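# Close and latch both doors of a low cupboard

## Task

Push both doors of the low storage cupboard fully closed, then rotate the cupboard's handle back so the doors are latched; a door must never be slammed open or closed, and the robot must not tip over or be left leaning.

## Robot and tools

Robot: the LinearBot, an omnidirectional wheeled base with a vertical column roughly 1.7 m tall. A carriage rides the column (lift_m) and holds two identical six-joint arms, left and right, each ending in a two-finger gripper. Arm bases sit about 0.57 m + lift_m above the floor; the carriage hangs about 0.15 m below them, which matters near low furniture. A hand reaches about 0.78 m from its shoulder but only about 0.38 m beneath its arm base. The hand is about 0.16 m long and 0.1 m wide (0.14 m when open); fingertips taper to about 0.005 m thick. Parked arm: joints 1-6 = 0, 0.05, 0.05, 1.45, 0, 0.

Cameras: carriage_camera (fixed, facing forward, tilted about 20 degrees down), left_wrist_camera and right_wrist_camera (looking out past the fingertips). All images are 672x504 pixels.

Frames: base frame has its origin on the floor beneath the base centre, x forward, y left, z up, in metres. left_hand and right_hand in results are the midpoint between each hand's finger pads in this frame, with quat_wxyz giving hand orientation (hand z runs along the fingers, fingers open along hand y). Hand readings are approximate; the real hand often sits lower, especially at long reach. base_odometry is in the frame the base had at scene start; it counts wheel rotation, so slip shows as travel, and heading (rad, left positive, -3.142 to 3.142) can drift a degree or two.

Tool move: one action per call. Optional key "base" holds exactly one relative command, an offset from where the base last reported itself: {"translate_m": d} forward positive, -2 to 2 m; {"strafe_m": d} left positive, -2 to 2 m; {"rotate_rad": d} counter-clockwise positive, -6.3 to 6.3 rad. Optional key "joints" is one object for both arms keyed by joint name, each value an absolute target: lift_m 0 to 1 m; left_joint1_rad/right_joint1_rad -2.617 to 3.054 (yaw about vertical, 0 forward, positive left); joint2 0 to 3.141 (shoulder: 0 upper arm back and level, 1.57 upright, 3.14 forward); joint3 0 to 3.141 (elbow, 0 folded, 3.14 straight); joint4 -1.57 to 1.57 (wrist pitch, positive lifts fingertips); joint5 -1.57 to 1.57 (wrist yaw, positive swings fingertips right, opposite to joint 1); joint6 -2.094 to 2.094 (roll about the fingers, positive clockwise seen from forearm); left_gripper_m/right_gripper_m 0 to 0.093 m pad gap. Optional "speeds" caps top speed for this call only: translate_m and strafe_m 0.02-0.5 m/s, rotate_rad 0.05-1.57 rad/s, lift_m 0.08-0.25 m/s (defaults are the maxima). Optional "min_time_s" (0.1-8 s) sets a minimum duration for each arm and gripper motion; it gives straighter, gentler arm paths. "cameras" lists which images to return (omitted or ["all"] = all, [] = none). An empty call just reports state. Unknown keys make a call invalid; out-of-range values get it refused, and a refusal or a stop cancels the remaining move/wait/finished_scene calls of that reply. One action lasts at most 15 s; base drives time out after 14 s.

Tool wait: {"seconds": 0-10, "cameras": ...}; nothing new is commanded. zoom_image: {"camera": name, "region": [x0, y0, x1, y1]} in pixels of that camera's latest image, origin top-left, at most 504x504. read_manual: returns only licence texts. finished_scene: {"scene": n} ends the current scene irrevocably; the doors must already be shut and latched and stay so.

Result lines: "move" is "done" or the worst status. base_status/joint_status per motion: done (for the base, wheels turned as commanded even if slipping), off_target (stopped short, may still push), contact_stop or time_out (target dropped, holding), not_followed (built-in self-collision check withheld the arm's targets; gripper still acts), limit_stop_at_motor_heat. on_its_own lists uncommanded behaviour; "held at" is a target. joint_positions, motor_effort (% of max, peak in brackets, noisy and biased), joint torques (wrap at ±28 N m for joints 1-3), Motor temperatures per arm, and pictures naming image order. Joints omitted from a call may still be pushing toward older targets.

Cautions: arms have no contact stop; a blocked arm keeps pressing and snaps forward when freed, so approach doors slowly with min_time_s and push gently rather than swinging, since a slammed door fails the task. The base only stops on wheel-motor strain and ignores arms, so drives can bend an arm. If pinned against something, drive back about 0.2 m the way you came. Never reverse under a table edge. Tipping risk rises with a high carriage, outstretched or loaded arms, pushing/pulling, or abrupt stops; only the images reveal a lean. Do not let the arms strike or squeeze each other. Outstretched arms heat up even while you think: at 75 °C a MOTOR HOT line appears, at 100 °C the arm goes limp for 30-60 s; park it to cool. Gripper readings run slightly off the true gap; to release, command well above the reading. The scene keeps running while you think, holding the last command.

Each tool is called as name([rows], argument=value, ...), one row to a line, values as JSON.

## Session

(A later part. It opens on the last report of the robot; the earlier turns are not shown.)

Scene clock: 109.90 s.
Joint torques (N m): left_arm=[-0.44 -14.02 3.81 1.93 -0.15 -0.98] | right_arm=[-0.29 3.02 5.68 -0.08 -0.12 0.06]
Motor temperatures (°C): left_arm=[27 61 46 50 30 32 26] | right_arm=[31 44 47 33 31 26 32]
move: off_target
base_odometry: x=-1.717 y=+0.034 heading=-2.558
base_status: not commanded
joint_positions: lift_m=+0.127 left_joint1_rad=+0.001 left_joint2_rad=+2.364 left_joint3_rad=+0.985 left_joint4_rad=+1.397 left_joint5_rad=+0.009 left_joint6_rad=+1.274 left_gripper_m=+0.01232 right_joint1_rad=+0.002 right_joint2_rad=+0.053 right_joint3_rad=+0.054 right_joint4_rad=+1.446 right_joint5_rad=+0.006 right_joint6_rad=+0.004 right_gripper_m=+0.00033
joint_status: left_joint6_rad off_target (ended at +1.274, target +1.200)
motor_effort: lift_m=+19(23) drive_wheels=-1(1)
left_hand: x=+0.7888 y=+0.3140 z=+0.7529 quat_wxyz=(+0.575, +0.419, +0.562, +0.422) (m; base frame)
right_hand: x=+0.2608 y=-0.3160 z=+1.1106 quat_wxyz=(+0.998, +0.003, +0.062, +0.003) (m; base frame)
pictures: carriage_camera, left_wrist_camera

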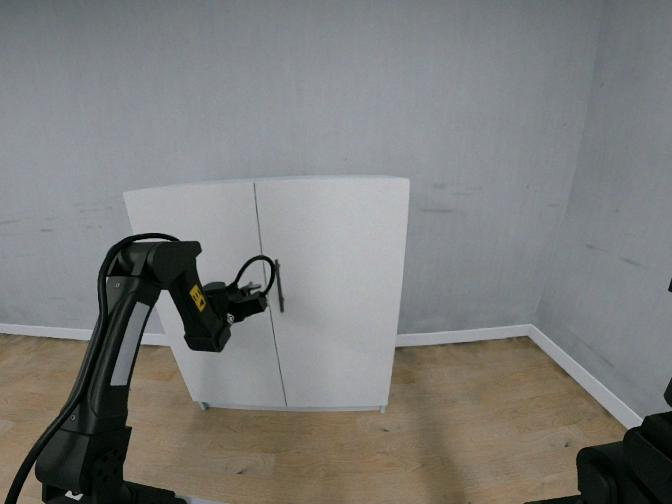

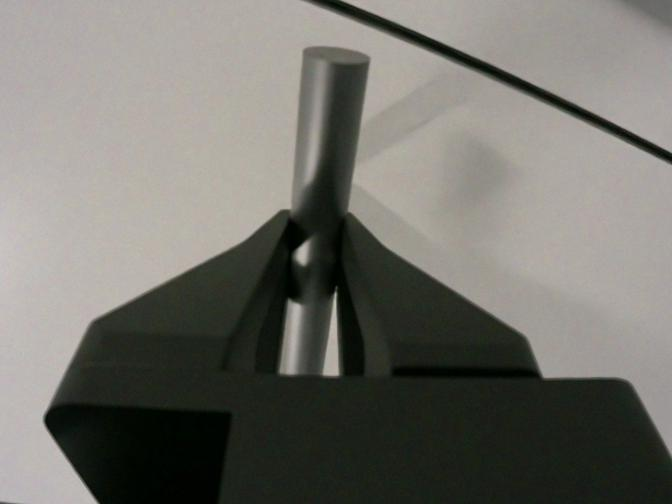

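move(joints={"left_joint6_rad": 0.5}, min_time_s=2.5, cameras=["left_wrist_camera"])

move(joints={"left_joint6_rad": -0.15}, min_time_s=2.5, cameras=["carriage_camera", "left_wrist_camera"])

Scene clock: 112.77 s.
Joint torques (N m): left_arm=[-0.44 -14.01 3.82 1.93 -0.15 -0.97] | right_arm=[-0.2 2.88 5.61 -0.06 -0.13 0.06]
Motor temperatures (°C): left_arm=[27 62 46 50 30 32 26] | right_arm=[31 44 47 33 31 26 32]
move: off_target
base_odometry: x=-1.717 y=+0.034 heading=-2.558
base_status: not commanded
joint_positions: lift_m=+0.127 left_joint1_rad=+0.001 left_joint2_rad=+2.364 left_joint3_rad=+0.985 left_joint4_rad=+1.397 left_joint5_rad=+0.009 left_joint6_rad=+0.574 left_gripper_m=+0.01229 right_joint1_rad=+0.002 right_joint2_rad=+0.053 right_joint3_rad=+0.054 right_joint4_rad=+1.446 right_joint5_rad=+0.006 right_joint6_rad=+0.004 right_gripper_m=+0.00033
joint_status: left_joint6_rad off_target (ended at +0.574, target +0.500)
motor_effort: lift_m=+19(24) drive_wheels=-1(1)
left_hand: x=+0.7888 y=+0.3140 z=+0.7529 quat_wxyz=(+0.685, +0.201, +0.671, +0.199) (m; base frame)
right_hand: x=+0.2608 y=-0.3160 z=+1.1106 quat_wxyz=(+0.998, +0.003, +0.062, +0.003) (m; base frame)
pictures: left_wrist_camera

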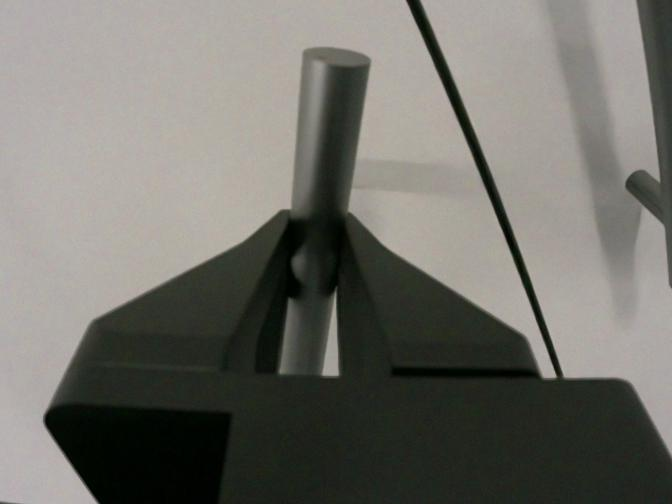

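Scene clock: 115.57 s.
Joint torques (N m): left_arm=[-0.43 -14.01 3.81 1.94 -0.15 -1.09] | right_arm=[-0.31 3.02 5.64 -0.07 -0.1 0.08]
Motor temperatures (°C): left_arm=[27 63 46 50 30 32 27] | right_arm=[31 43 46 33 31 26 32]
move: off_target
base_odometry: x=-1.717 y=+0.034 heading=-2.558
base_status: not commanded
joint_positions: lift_m=+0.127 left_joint1_rad=+0.001 left_joint2_rad=+2.364 left_joint3_rad=+0.985 left_joint4_rad=+1.396 left_joint5_rad=+0.009 left_joint6_rad=-0.060 left_gripper_m=+0.01227 right_joint1_rad=+0.002 right_joint2_rad=+0.053 right_joint3_rad=+0.054 right_joint4_rad=+1.446 right_joint5_rad=+0.006 right_joint6_rad=+0.004 right_gripper_m=+0.00033
joint_status: left_joint6_rad off_target (ended at -0.060, target -0.150)
motor_effort: lift_m=+21(22) drive_wheels=-1(1)
left_hand: x=+0.7888 y=+0.3140 z=+0.7527 quat_wxyz=(+0.713, -0.018, +0.701, -0.024) (m; base frame)
right_hand: x=+0.2608 y=-0.3160 z=+1.1106 quat_wxyz=(+0.998, +0.003, +0.062, +0.003) (m; base frame)
pictures: carriage_camera, left_wrist_camera

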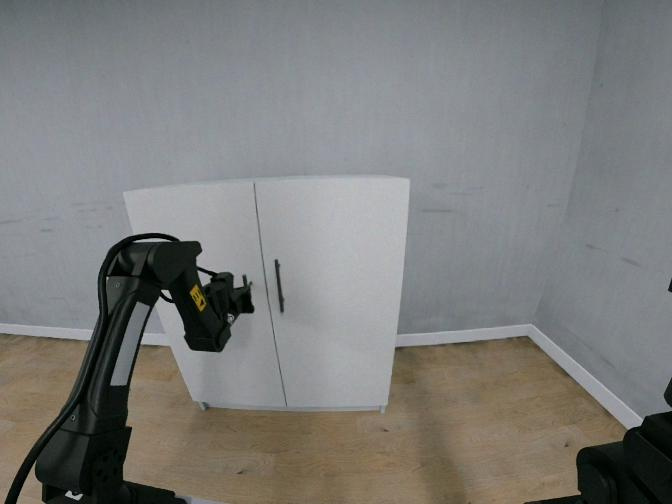

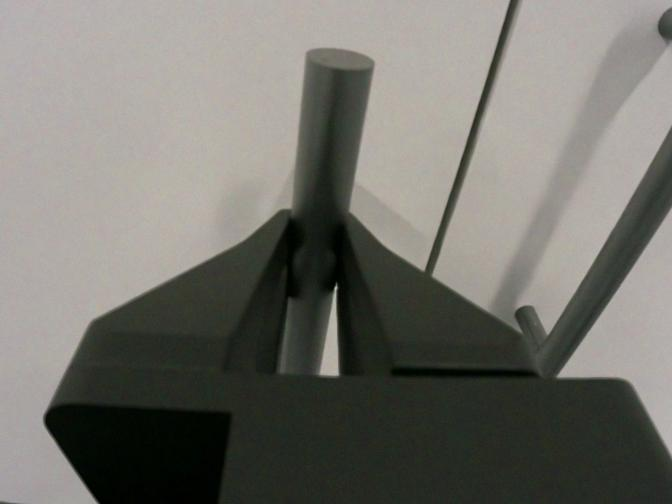

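move(joints={"left_joint6_rad": -0.3}, min_time_s=1.5, cameras=["carriage_camera", "left_wrist_camera"])

zoom_image(camera="carriage_camera", region=[200, 230, 320, 350])

Scene clock: 117.50 s.
Joint torques (N m): left_arm=[-0.43 -14.01 3.81 1.94 -0.15 -2.03] | right_arm=[-0.27 3 5.64 -0.06 -0.11 0.06]
Motor temperatures (°C): left_arm=[27 63 46 51 30 32 27] | right_arm=[31 43 46 33 31 26 32]
move: off_target
base_odometry: x=-1.717 y=+0.034 heading=-2.558
base_status: not commanded
joint_positions: lift_m=+0.127 left_joint1_rad=+0.001 left_joint2_rad=+2.364 left_joint3_rad=+0.985 left_joint4_rad=+1.396 left_joint5_rad=+0.009 left_joint6_rad=-0.129 left_gripper_m=+0.01309 right_joint1_rad=+0.002 right_joint2_rad=+0.053 right_joint3_rad=+0.054 right_joint4_rad=+1.446 right_joint5_rad=+0.006 right_joint6_rad=+0.004 right_gripper_m=+0.00033
joint_status: left_joint6_rad off_target (ended at -0.129, target -0.300)
motor_effort: lift_m=+20(24) drive_wheels=-1(1)
left_hand: x=+0.7888 y=+0.3140 z=+0.7527 quat_wxyz=(+0.711, -0.042, +0.700, -0.049) (m; base frame)
right_hand: x=+0.2608 y=-0.3160 z=+1.1106 quat_wxyz=(+0.998, +0.003, +0.062, +0.003) (m; base frame)
pictures: carriage_camera, left_wrist_camera

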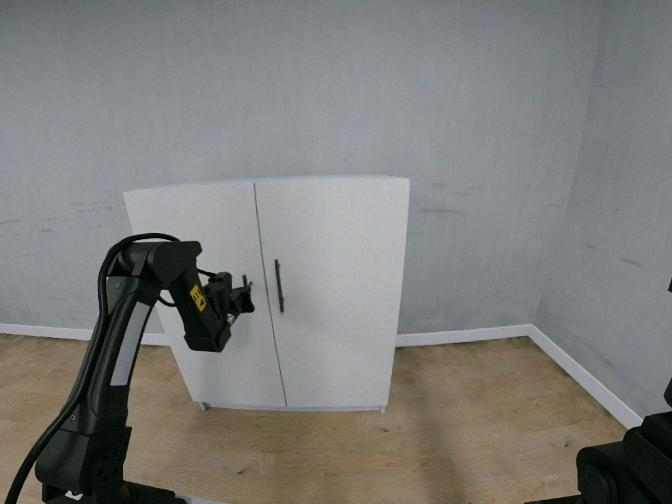

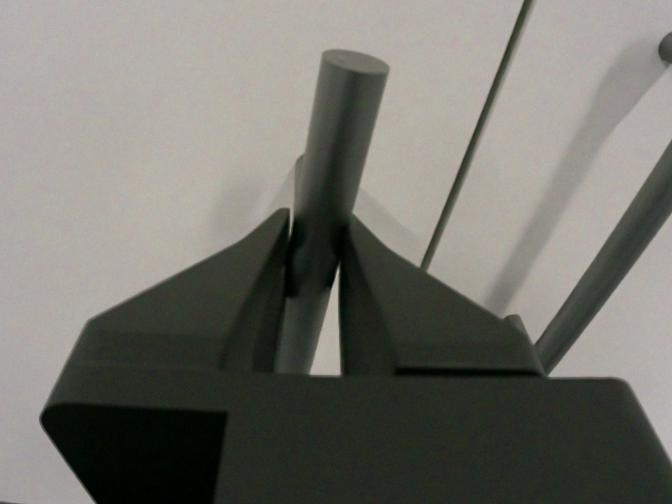

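Scaled by 4.200.

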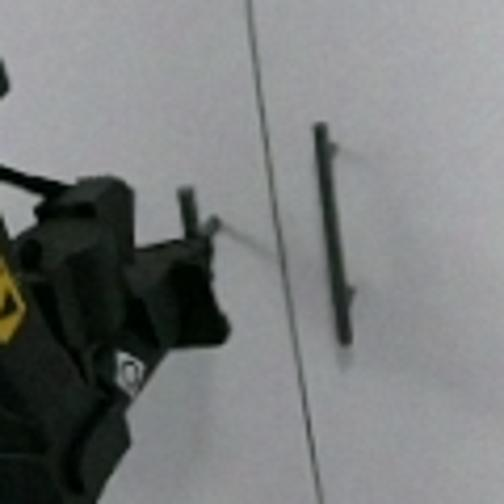

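move(joints={"left_joint6_rad": -0.1}, min_time_s=0.8, cameras=[])

move(joints={"left_gripper_m": 0.093}, min_time_s=1.0, cameras=["left_wrist_camera"])

move(base={"translate_m": -0.25}, speeds={"translate_m": 0.1}, cameras=["carriage_camera", "left_wrist_camera"])

Scene clock: 118.73 s.
Joint torques (N m): left_arm=[-0.43 -14.02 3.81 1.94 -0.15 -0.6] | right_arm=[-0.36 2.95 5.63 -0.09 -0.11 0.06]
Motor temperatures (°C): left_arm=[27 64 45 51 30 32 27] | right_arm=[31 43 46 33 31 26 32]
move: off_target
base_odometry: x=-1.717 y=+0.034 heading=-2.558
base_status: not commanded
joint_positions: lift_m=+0.127 left_joint1_rad=+0.001 left_joint2_rad=+2.364 left_joint3_rad=+0.985 left_joint4_rad=+1.396 left_joint5_rad=+0.009 left_joint6_rad=-0.052 left_gripper_m=+0.01274 right_joint1_rad=+0.002 right_joint2_rad=+0.053 right_joint3_rad=+0.054 right_joint4_rad=+1.446 right_joint5_rad=+0.006 right_joint6_rad=+0.004 right_gripper_m=+0.00033
joint_status: left_joint6_rad off_target (ended at -0.052, target -0.100)
motor_effort: lift_m=+22(22) drive_wheels=-1(1)
left_hand: x=+0.7888 y=+0.3140 z=+0.7527 quat_wxyz=(+0.713, -0.015, +0.701, -0.021) (m; base frame)
right_hand: x=+0.2608 y=-0.3160 z=+1.1106 quat_wxyz=(+0.998, +0.003, +0.062, +0.003) (m; base frame)
pictures: none
No camera images: "cameras" was empty.

Scene clock: 120.03 s.
Joint torques (N m): left_arm=[-0.43 -14.01 3.82 1.94 -0.15 -0.12] | right_arm=[-0.28 2.97 5.67 -0.08 -0.12 0.07]
Motor temperatures (°C): left_arm=[27 64 45 51 30 32 27] | right_arm=[31 43 46 33 31 26 32]
move: done
base_odometry: x=-1.717 y=+0.034 heading=-2.558
base_status: not commanded
joint_positions: lift_m=+0.127 left_joint1_rad=+0.001 left_joint2_rad=+2.364 left_joint3_rad=+0.985 left_joint4_rad=+1.395 left_joint5_rad=+0.009 left_joint6_rad=-0.090 left_gripper_m=+0.09289 right_joint1_rad=+0.002 right_joint2_rad=+0.053 right_joint3_rad=+0.054 right_joint4_rad=+1.446 right_joint5_rad=+0.006 right_joint6_rad=+0.004 right_gripper_m=+0.00033
joint_status: all done
on_its_own: left_joint6_rad moved -0.038 to your old target -0.100
motor_effort: lift_m=+17(22) drive_wheels=-1(1)
left_hand: x=+0.7888 y=+0.3140 z=+0.7526 quat_wxyz=(+0.712, -0.029, +0.701, -0.035) (m; base frame)
right_hand: x=+0.2608 y=-0.3160 z=+1.1106 quat_wxyz=(+0.998, +0.003, +0.062, +0.003) (m; base frame)
pictures: left_wrist_camera

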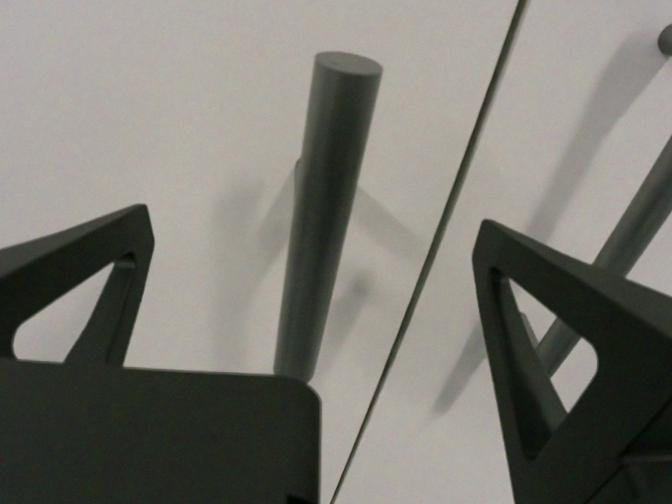

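Scene clock: 123.23 s.
Joint torques (N m): left_arm=[-0.43 -14.08 3.66 1.96 -0.15 -0.12] | right_arm=[-0.18 2.96 5.75 -0.07 -0.1 0.06]
Motor temperatures (°C): left_arm=[27 65 45 51 30 32 27] | right_arm=[31 43 46 32 31 26 32]
move: done
base_odometry: x=-1.509 y=+0.172 heading=-2.558
base_status: done
joint_positions: lift_m=+0.127 left_joint1_rad=+0.001 left_joint2_rad=+2.364 left_joint3_rad=+0.985 left_joint4_rad=+1.396 left_joint5_rad=+0.009 left_joint6_rad=-0.091 left_gripper_m=+0.09289 right_joint1_rad=+0.002 right_joint2_rad=+0.053 right_joint3_rad=+0.054 right_joint4_rad=+1.446 right_joint5_rad=+0.006 right_joint6_rad=+0.004 right_gripper_m=+0.00033
joint_status: not commanded
motor_effort: lift_m=+19(22) drive_wheels=+0(8)
left_hand: x=+0.7888 y=+0.3140 z=+0.7528 quat_wxyz=(+0.712, -0.029, +0.700, -0.035) (m; base frame)
right_hand: x=+0.2608 y=-0.3160 z=+1.1106 quat_wxyz=(+0.998, +0.003, +0.062, +0.003) (m; base frame)
pictures: carriage_camera, left_wrist_camera

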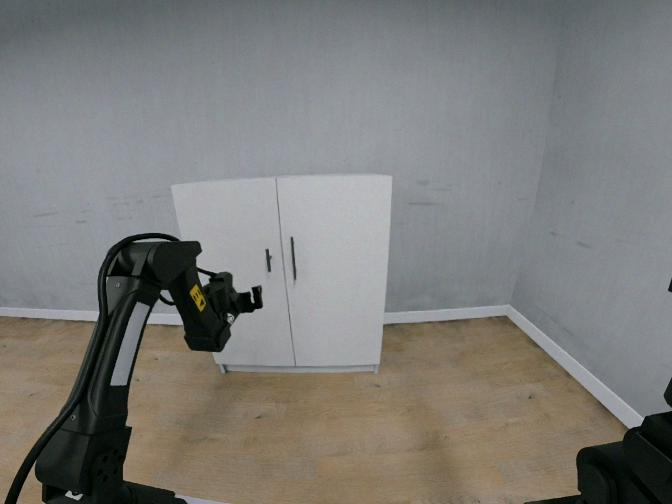

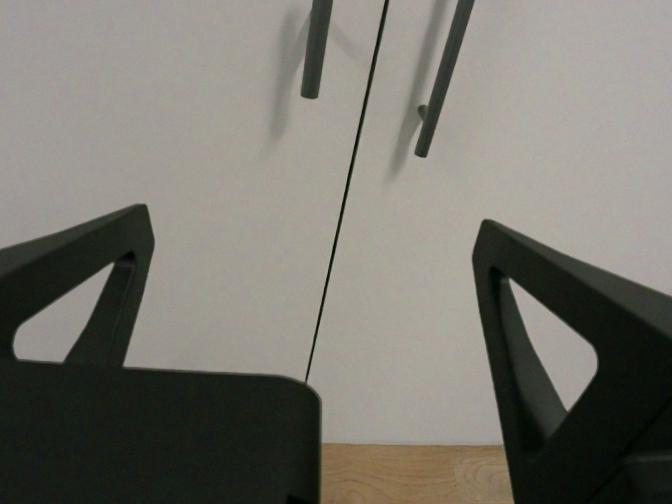

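move(joints={"left_joint1_rad": 0.0, "left_joint2_rad": 0.05, "left_joint3_rad": 0.05, "left_joint4_rad": 1.45, "left_joint5_rad": 0, "left_joint6_rad": 0}, min_time_s=2.5, cameras=["carriage_camera"])

wait(seconds=10, cameras=[])

wait(seconds=10, cameras=[])

wait(seconds=10, cameras=[])

wait(seconds=10, cameras=[])

wait(seconds=10, cameras=[])

wait(seconds=10, cameras=[])

wait(seconds=10, cameras=[])

wait(seconds=10, cameras=["carriage_camera"])

Scene clock: 126.30 s.
Joint torques (N m): left_arm=[-0.44 3.58 4.23 -0.12 -0.16 0.08] | right_arm=[-0.29 3 5.61 -0.07 -0.11 0.05]
Motor temperatures (°C): left_arm=[27 64 45 50 30 32 26] | right_arm=[31 43 46 32 31 26 32]
move: done
base_odometry: x=-1.509 y=+0.172 heading=-2.558
base_status: not commanded
joint_positions: lift_m=+0.127 left_joint1_rad=+0.001 left_joint2_rad=+0.057 left_joint3_rad=+0.060 left_joint4_rad=+1.444 left_joint5_rad=+0.009 left_joint6_rad=-0.010 left_gripper_m=+0.09289 right_joint1_rad=+0.002 right_joint2_rad=+0.053 right_joint3_rad=+0.054 right_joint4_rad=+1.446 right_joint5_rad=+0.006 right_joint6_rad=+0.004 right_gripper_m=+0.00033
joint_status: all done
motor_effort: lift_m=+20(22) drive_wheels=+1(1)
left_hand: x=+0.2607 y=+0.3137 z=+1.1122 quat_wxyz=(+0.998, +0.004, +0.062, -0.005) (m; base frame)
right_hand: x=+0.2608 y=-0.3160 z=+1.1106 quat_wxyz=(+0.998, +0.003, +0.062, +0.003) (m; base frame)
pictures: carriage_camera

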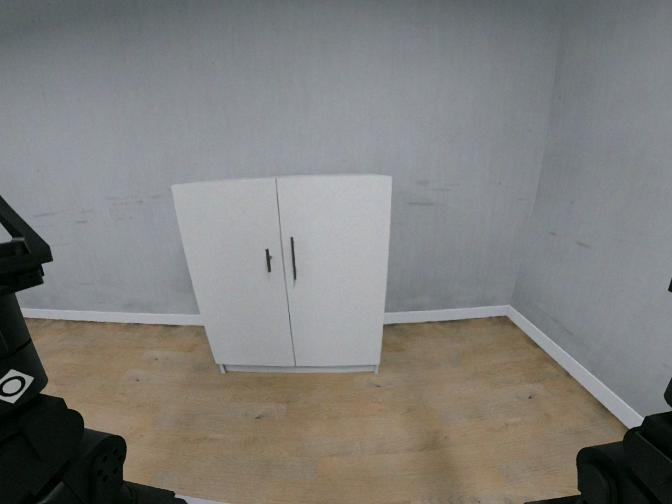

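Scene clock: 136.30 s.
Joint torques (N m): left_arm=[-0.46 3.58 4.23 -0.12 -0.16 0.09] | right_arm=[-0.35 2.99 5.68 -0.06 -0.12 0.08]
Motor temperatures (°C): left_arm=[27 60 44 47 30 31 26] | right_arm=[31 42 46 32 31 25 31]
base_odometry: x=-1.509 y=+0.172 heading=-2.558
base_status: not commanded
joint_positions: lift_m=+0.127 left_joint1_rad=+0.001 left_joint2_rad=+0.057 left_joint3_rad=+0.060 left_joint4_rad=+1.444 left_joint5_rad=+0.009 left_joint6_rad=-0.009 left_gripper_m=+0.09289 right_joint1_rad=+0.002 right_joint2_rad=+0.053 right_joint3_rad=+0.054 right_joint4_rad=+1.446 right_joint5_rad=+0.006 right_joint6_rad=+0.004 right_gripper_m=+0.00033
joint_status: all done
motor_effort: lift_m=+20(22) drive_wheels=+1(1)
left_hand: x=+0.2607 y=+0.3137 z=+1.1122 quat_wxyz=(+0.998, +0.004, +0.062, -0.004) (m; base frame)
right_hand: x=+0.2608 y=-0.3160 z=+1.1106 quat_wxyz=(+0.998, +0.003, +0.062, +0.003) (m; base frame)
wait: 10.00 s; at rest by 0.27 s
pictures: none
No camera images: "cameras" was empty.

Scene clock: 146.30 s.
Joint torques (N m): left_arm=[-0.46 3.56 4.22 -0.12 -0.16 0.09] | right_arm=[-0.31 3 5.63 -0.08 -0.1 0.06]
Motor temperatures (°C): left_arm=[27 57 44 45 29 31 26] | right_arm=[31 42 46 31 31 25 31]
base_odometry: x=-1.509 y=+0.172 heading=-2.558
base_status: not commanded
joint_positions: lift_m=+0.127 left_joint1_rad=+0.001 left_joint2_rad=+0.057 left_joint3_rad=+0.060 left_joint4_rad=+1.444 left_joint5_rad=+0.009 left_joint6_rad=-0.009 left_gripper_m=+0.09289 right_joint1_rad=+0.002 right_joint2_rad=+0.053 right_joint3_rad=+0.054 right_joint4_rad=+1.446 right_joint5_rad=+0.006 right_joint6_rad=+0.004 right_gripper_m=+0.00033
joint_status: all done
motor_effort: lift_m=+20(22) drive_wheels=+1(1)
left_hand: x=+0.2607 y=+0.3137 z=+1.1122 quat_wxyz=(+0.998, +0.004, +0.062, -0.004) (m; base frame)
right_hand: x=+0.2608 y=-0.3160 z=+1.1106 quat_wxyz=(+0.998, +0.003, +0.062, +0.003) (m; base frame)
wait: 10.00 s; at rest by 0.27 s
pictures: none
No camera images: "cameras" was empty.

Scene clock: 156.30 s.
Joint torques (N m): left_arm=[-0.44 3.58 4.23 -0.12 -0.16 0.09] | right_arm=[-0.29 2.95 5.64 -0.07 -0.13 0.06]
Motor temperatures (°C): left_arm=[27 54 44 43 29 31 26] | right_arm=[31 42 46 31 31 25 31]
base_odometry: x=-1.509 y=+0.172 heading=-2.558
base_status: not commanded
joint_positions: lift_m=+0.127 left_joint1_rad=+0.001 left_joint2_rad=+0.057 left_joint3_rad=+0.060 left_joint4_rad=+1.444 left_joint5_rad=+0.009 left_joint6_rad=-0.009 left_gripper_m=+0.09289 right_joint1_rad=+0.002 right_joint2_rad=+0.053 right_joint3_rad=+0.054 right_joint4_rad=+1.446 right_joint5_rad=+0.006 right_joint6_rad=+0.004 right_gripper_m=+0.00033
joint_status: all done
motor_effort: lift_m=+18(22) drive_wheels=+1(1)
left_hand: x=+0.2607 y=+0.3137 z=+1.1122 quat_wxyz=(+0.998, +0.004, +0.062, -0.004) (m; base frame)
right_hand: x=+0.2608 y=-0.3160 z=+1.1106 quat_wxyz=(+0.998, +0.003, +0.062, +0.003) (m; base frame)
wait: 10.00 s; at rest by 0.27 s
pictures: none
No camera images: "cameras" was empty.

Scene clock: 166.30 s.
Joint torques (N m): left_arm=[-0.44 3.56 4.23 -0.12 -0.16 0.09] | right_arm=[-0.32 2.95 5.6 -0.06 -0.11 0.07]
Motor temperatures (°C): left_arm=[27 52 43 42 29 31 26] | right_arm=[31 42 46 30 30 25 31]
base_odometry: x=-1.509 y=+0.172 heading=-2.558
base_status: not commanded
joint_positions: lift_m=+0.127 left_joint1_rad=+0.001 left_joint2_rad=+0.057 left_joint3_rad=+0.060 left_joint4_rad=+1.444 left_joint5_rad=+0.009 left_joint6_rad=-0.009 left_gripper_m=+0.09289 right_joint1_rad=+0.002 right_joint2_rad=+0.053 right_joint3_rad=+0.054 right_joint4_rad=+1.446 right_joint5_rad=+0.006 right_joint6_rad=+0.004 right_gripper_m=+0.00033
joint_status: all done
motor_effort: lift_m=+21(22) drive_wheels=+1(1)
left_hand: x=+0.2607 y=+0.3137 z=+1.1122 quat_wxyz=(+0.998, +0.004, +0.062, -0.004) (m; base frame)
right_hand: x=+0.2608 y=-0.3160 z=+1.1106 quat_wxyz=(+0.998, +0.003, +0.062, +0.003) (m; base frame)
wait: 10.00 s; at rest by 0.27 s
pictures: none
No camera images: "cameras" was empty.

Scene clock: 176.30 s.
Joint torques (N m): left_arm=[-0.44 3.56 4.23 -0.12 -0.15 0.09] | right_arm=[-0.25 2.93 5.71 -0.07 -0.11 0.05]
Motor temperatures (°C): left_arm=[27 51 43 41 29 31 26] | right_arm=[31 41 45 30 30 25 31]
base_odometry: x=-1.509 y=+0.172 heading=-2.558
base_status: not commanded
joint_positions: lift_m=+0.127 left_joint1_rad=+0.001 left_joint2_rad=+0.057 left_joint3_rad=+0.060 left_joint4_rad=+1.444 left_joint5_rad=+0.009 left_joint6_rad=-0.009 left_gripper_m=+0.09289 right_joint1_rad=+0.002 right_joint2_rad=+0.053 right_joint3_rad=+0.054 right_joint4_rad=+1.446 right_joint5_rad=+0.006 right_joint6_rad=+0.004 right_gripper_m=+0.00033
joint_status: all done
motor_effort: lift_m=+19(22) drive_wheels=+1(1)
left_hand: x=+0.2607 y=+0.3137 z=+1.1122 quat_wxyz=(+0.998, +0.004, +0.062, -0.004) (m; base frame)
right_hand: x=+0.2608 y=-0.3160 z=+1.1106 quat_wxyz=(+0.998, +0.003, +0.062, +0.003) (m; base frame)
wait: 10.00 s; at rest by 0.27 s
pictures: none
No camera images: "cameras" was empty.

Scene clock: 186.30 s.
Joint torques (N m): left_arm=[-0.44 3.56 4.23 -0.12 -0.16 0.09] | right_arm=[-0.27 2.91 5.59 -0.05 -0.11 0.08]
Motor temperatures (°C): left_arm=[27 50 43 40 29 31 26] | right_arm=[31 41 45 29 30 25 31]
base_odometry: x=-1.509 y=+0.172 heading=-2.558
base_status: not commanded
joint_positions: lift_m=+0.127 left_joint1_rad=+0.001 left_joint2_rad=+0.057 left_joint3_rad=+0.060 left_joint4_rad=+1.444 left_joint5_rad=+0.009 left_joint6_rad=-0.009 left_gripper_m=+0.09289 right_joint1_rad=+0.002 right_joint2_rad=+0.053 right_joint3_rad=+0.054 right_joint4_rad=+1.446 right_joint5_rad=+0.006 right_joint6_rad=+0.004 right_gripper_m=+0.00033
joint_status: all done
motor_effort: lift_m=+19(22) drive_wheels=+1(1)
left_hand: x=+0.2607 y=+0.3137 z=+1.1122 quat_wxyz=(+0.998, +0.004, +0.062, -0.004) (m; base frame)
right_hand: x=+0.2608 y=-0.3160 z=+1.1106 quat_wxyz=(+0.998, +0.003, +0.062, +0.003) (m; base frame)
wait: 10.00 s; at rest by 0.27 s
pictures: none
No camera images: "cameras" was empty.

Scene clock: 196.30 s.
Joint torques (N m): left_arm=[-0.44 3.55 4.23 -0.12 -0.16 0.09] | right_arm=[-0.2 2.96 5.6 -0.07 -0.1 0.07]
Motor temperatures (°C): left_arm=[27 49 43 40 29 30 26] | right_arm=[31 41 45 29 30 25 31]
base_odometry: x=-1.509 y=+0.172 heading=-2.558
base_status: not commanded
joint_positions: lift_m=+0.127 left_joint1_rad=+0.001 left_joint2_rad=+0.057 left_joint3_rad=+0.060 left_joint4_rad=+1.444 left_joint5_rad=+0.009 left_joint6_rad=-0.009 left_gripper_m=+0.09289 right_joint1_rad=+0.002 right_joint2_rad=+0.053 right_joint3_rad=+0.054 right_joint4_rad=+1.446 right_joint5_rad=+0.006 right_joint6_rad=+0.004 right_gripper_m=+0.00033
joint_status: all done
motor_effort: lift_m=+21(22) drive_wheels=+1(1)
left_hand: x=+0.2607 y=+0.3137 z=+1.1122 quat_wxyz=(+0.998, +0.004, +0.062, -0.004) (m; base frame)
right_hand: x=+0.2608 y=-0.3160 z=+1.1106 quat_wxyz=(+0.998, +0.003, +0.062, +0.003) (m; base frame)
wait: 10.00 s; at rest by 0.27 s
pictures: none
No camera images: "cameras" was empty.

Scene clock: 206.30 s.
Joint torques (N m): left_arm=[-0.44 3.56 4.23 -0.13 -0.15 0.09] | right_arm=[-0.28 2.97 5.6 -0.07 -0.11 0.08]
Motor temperatures (°C): left_arm=[27 48 43 39 29 30 26] | right_arm=[31 41 45 29 30 25 31]
base_odometry: x=-1.509 y=+0.172 heading=-2.558
base_status: not commanded
joint_positions: lift_m=+0.127 left_joint1_rad=+0.001 left_joint2_rad=+0.057 left_joint3_rad=+0.060 left_joint4_rad=+1.444 left_joint5_rad=+0.009 left_joint6_rad=-0.009 left_gripper_m=+0.09289 right_joint1_rad=+0.002 right_joint2_rad=+0.053 right_joint3_rad=+0.054 right_joint4_rad=+1.446 right_joint5_rad=+0.006 right_joint6_rad=+0.004 right_gripper_m=+0.00033
joint_status: all done
motor_effort: lift_m=+18(22) drive_wheels=+1(1)
left_hand: x=+0.2607 y=+0.3137 z=+1.1122 quat_wxyz=(+0.998, +0.004, +0.062, -0.004) (m; base frame)
right_hand: x=+0.2608 y=-0.3160 z=+1.1106 quat_wxyz=(+0.998, +0.003, +0.062, +0.003) (m; base frame)
wait: 10.00 s; at rest by 0.27 s
pictures: carriage_camera

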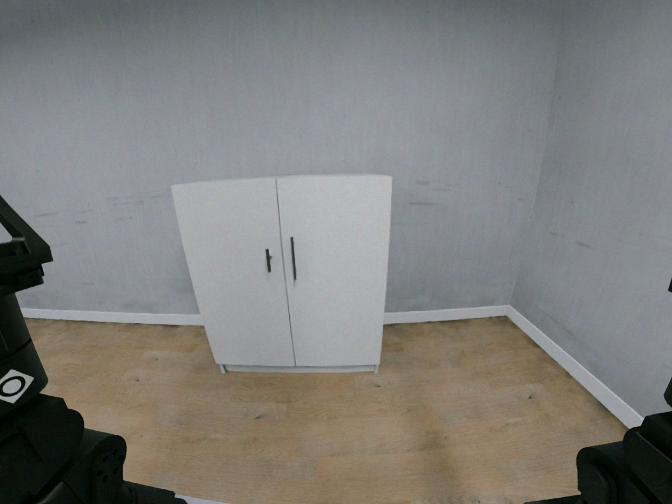

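finished_scene(scene=1)

The scene is finished: the task was done.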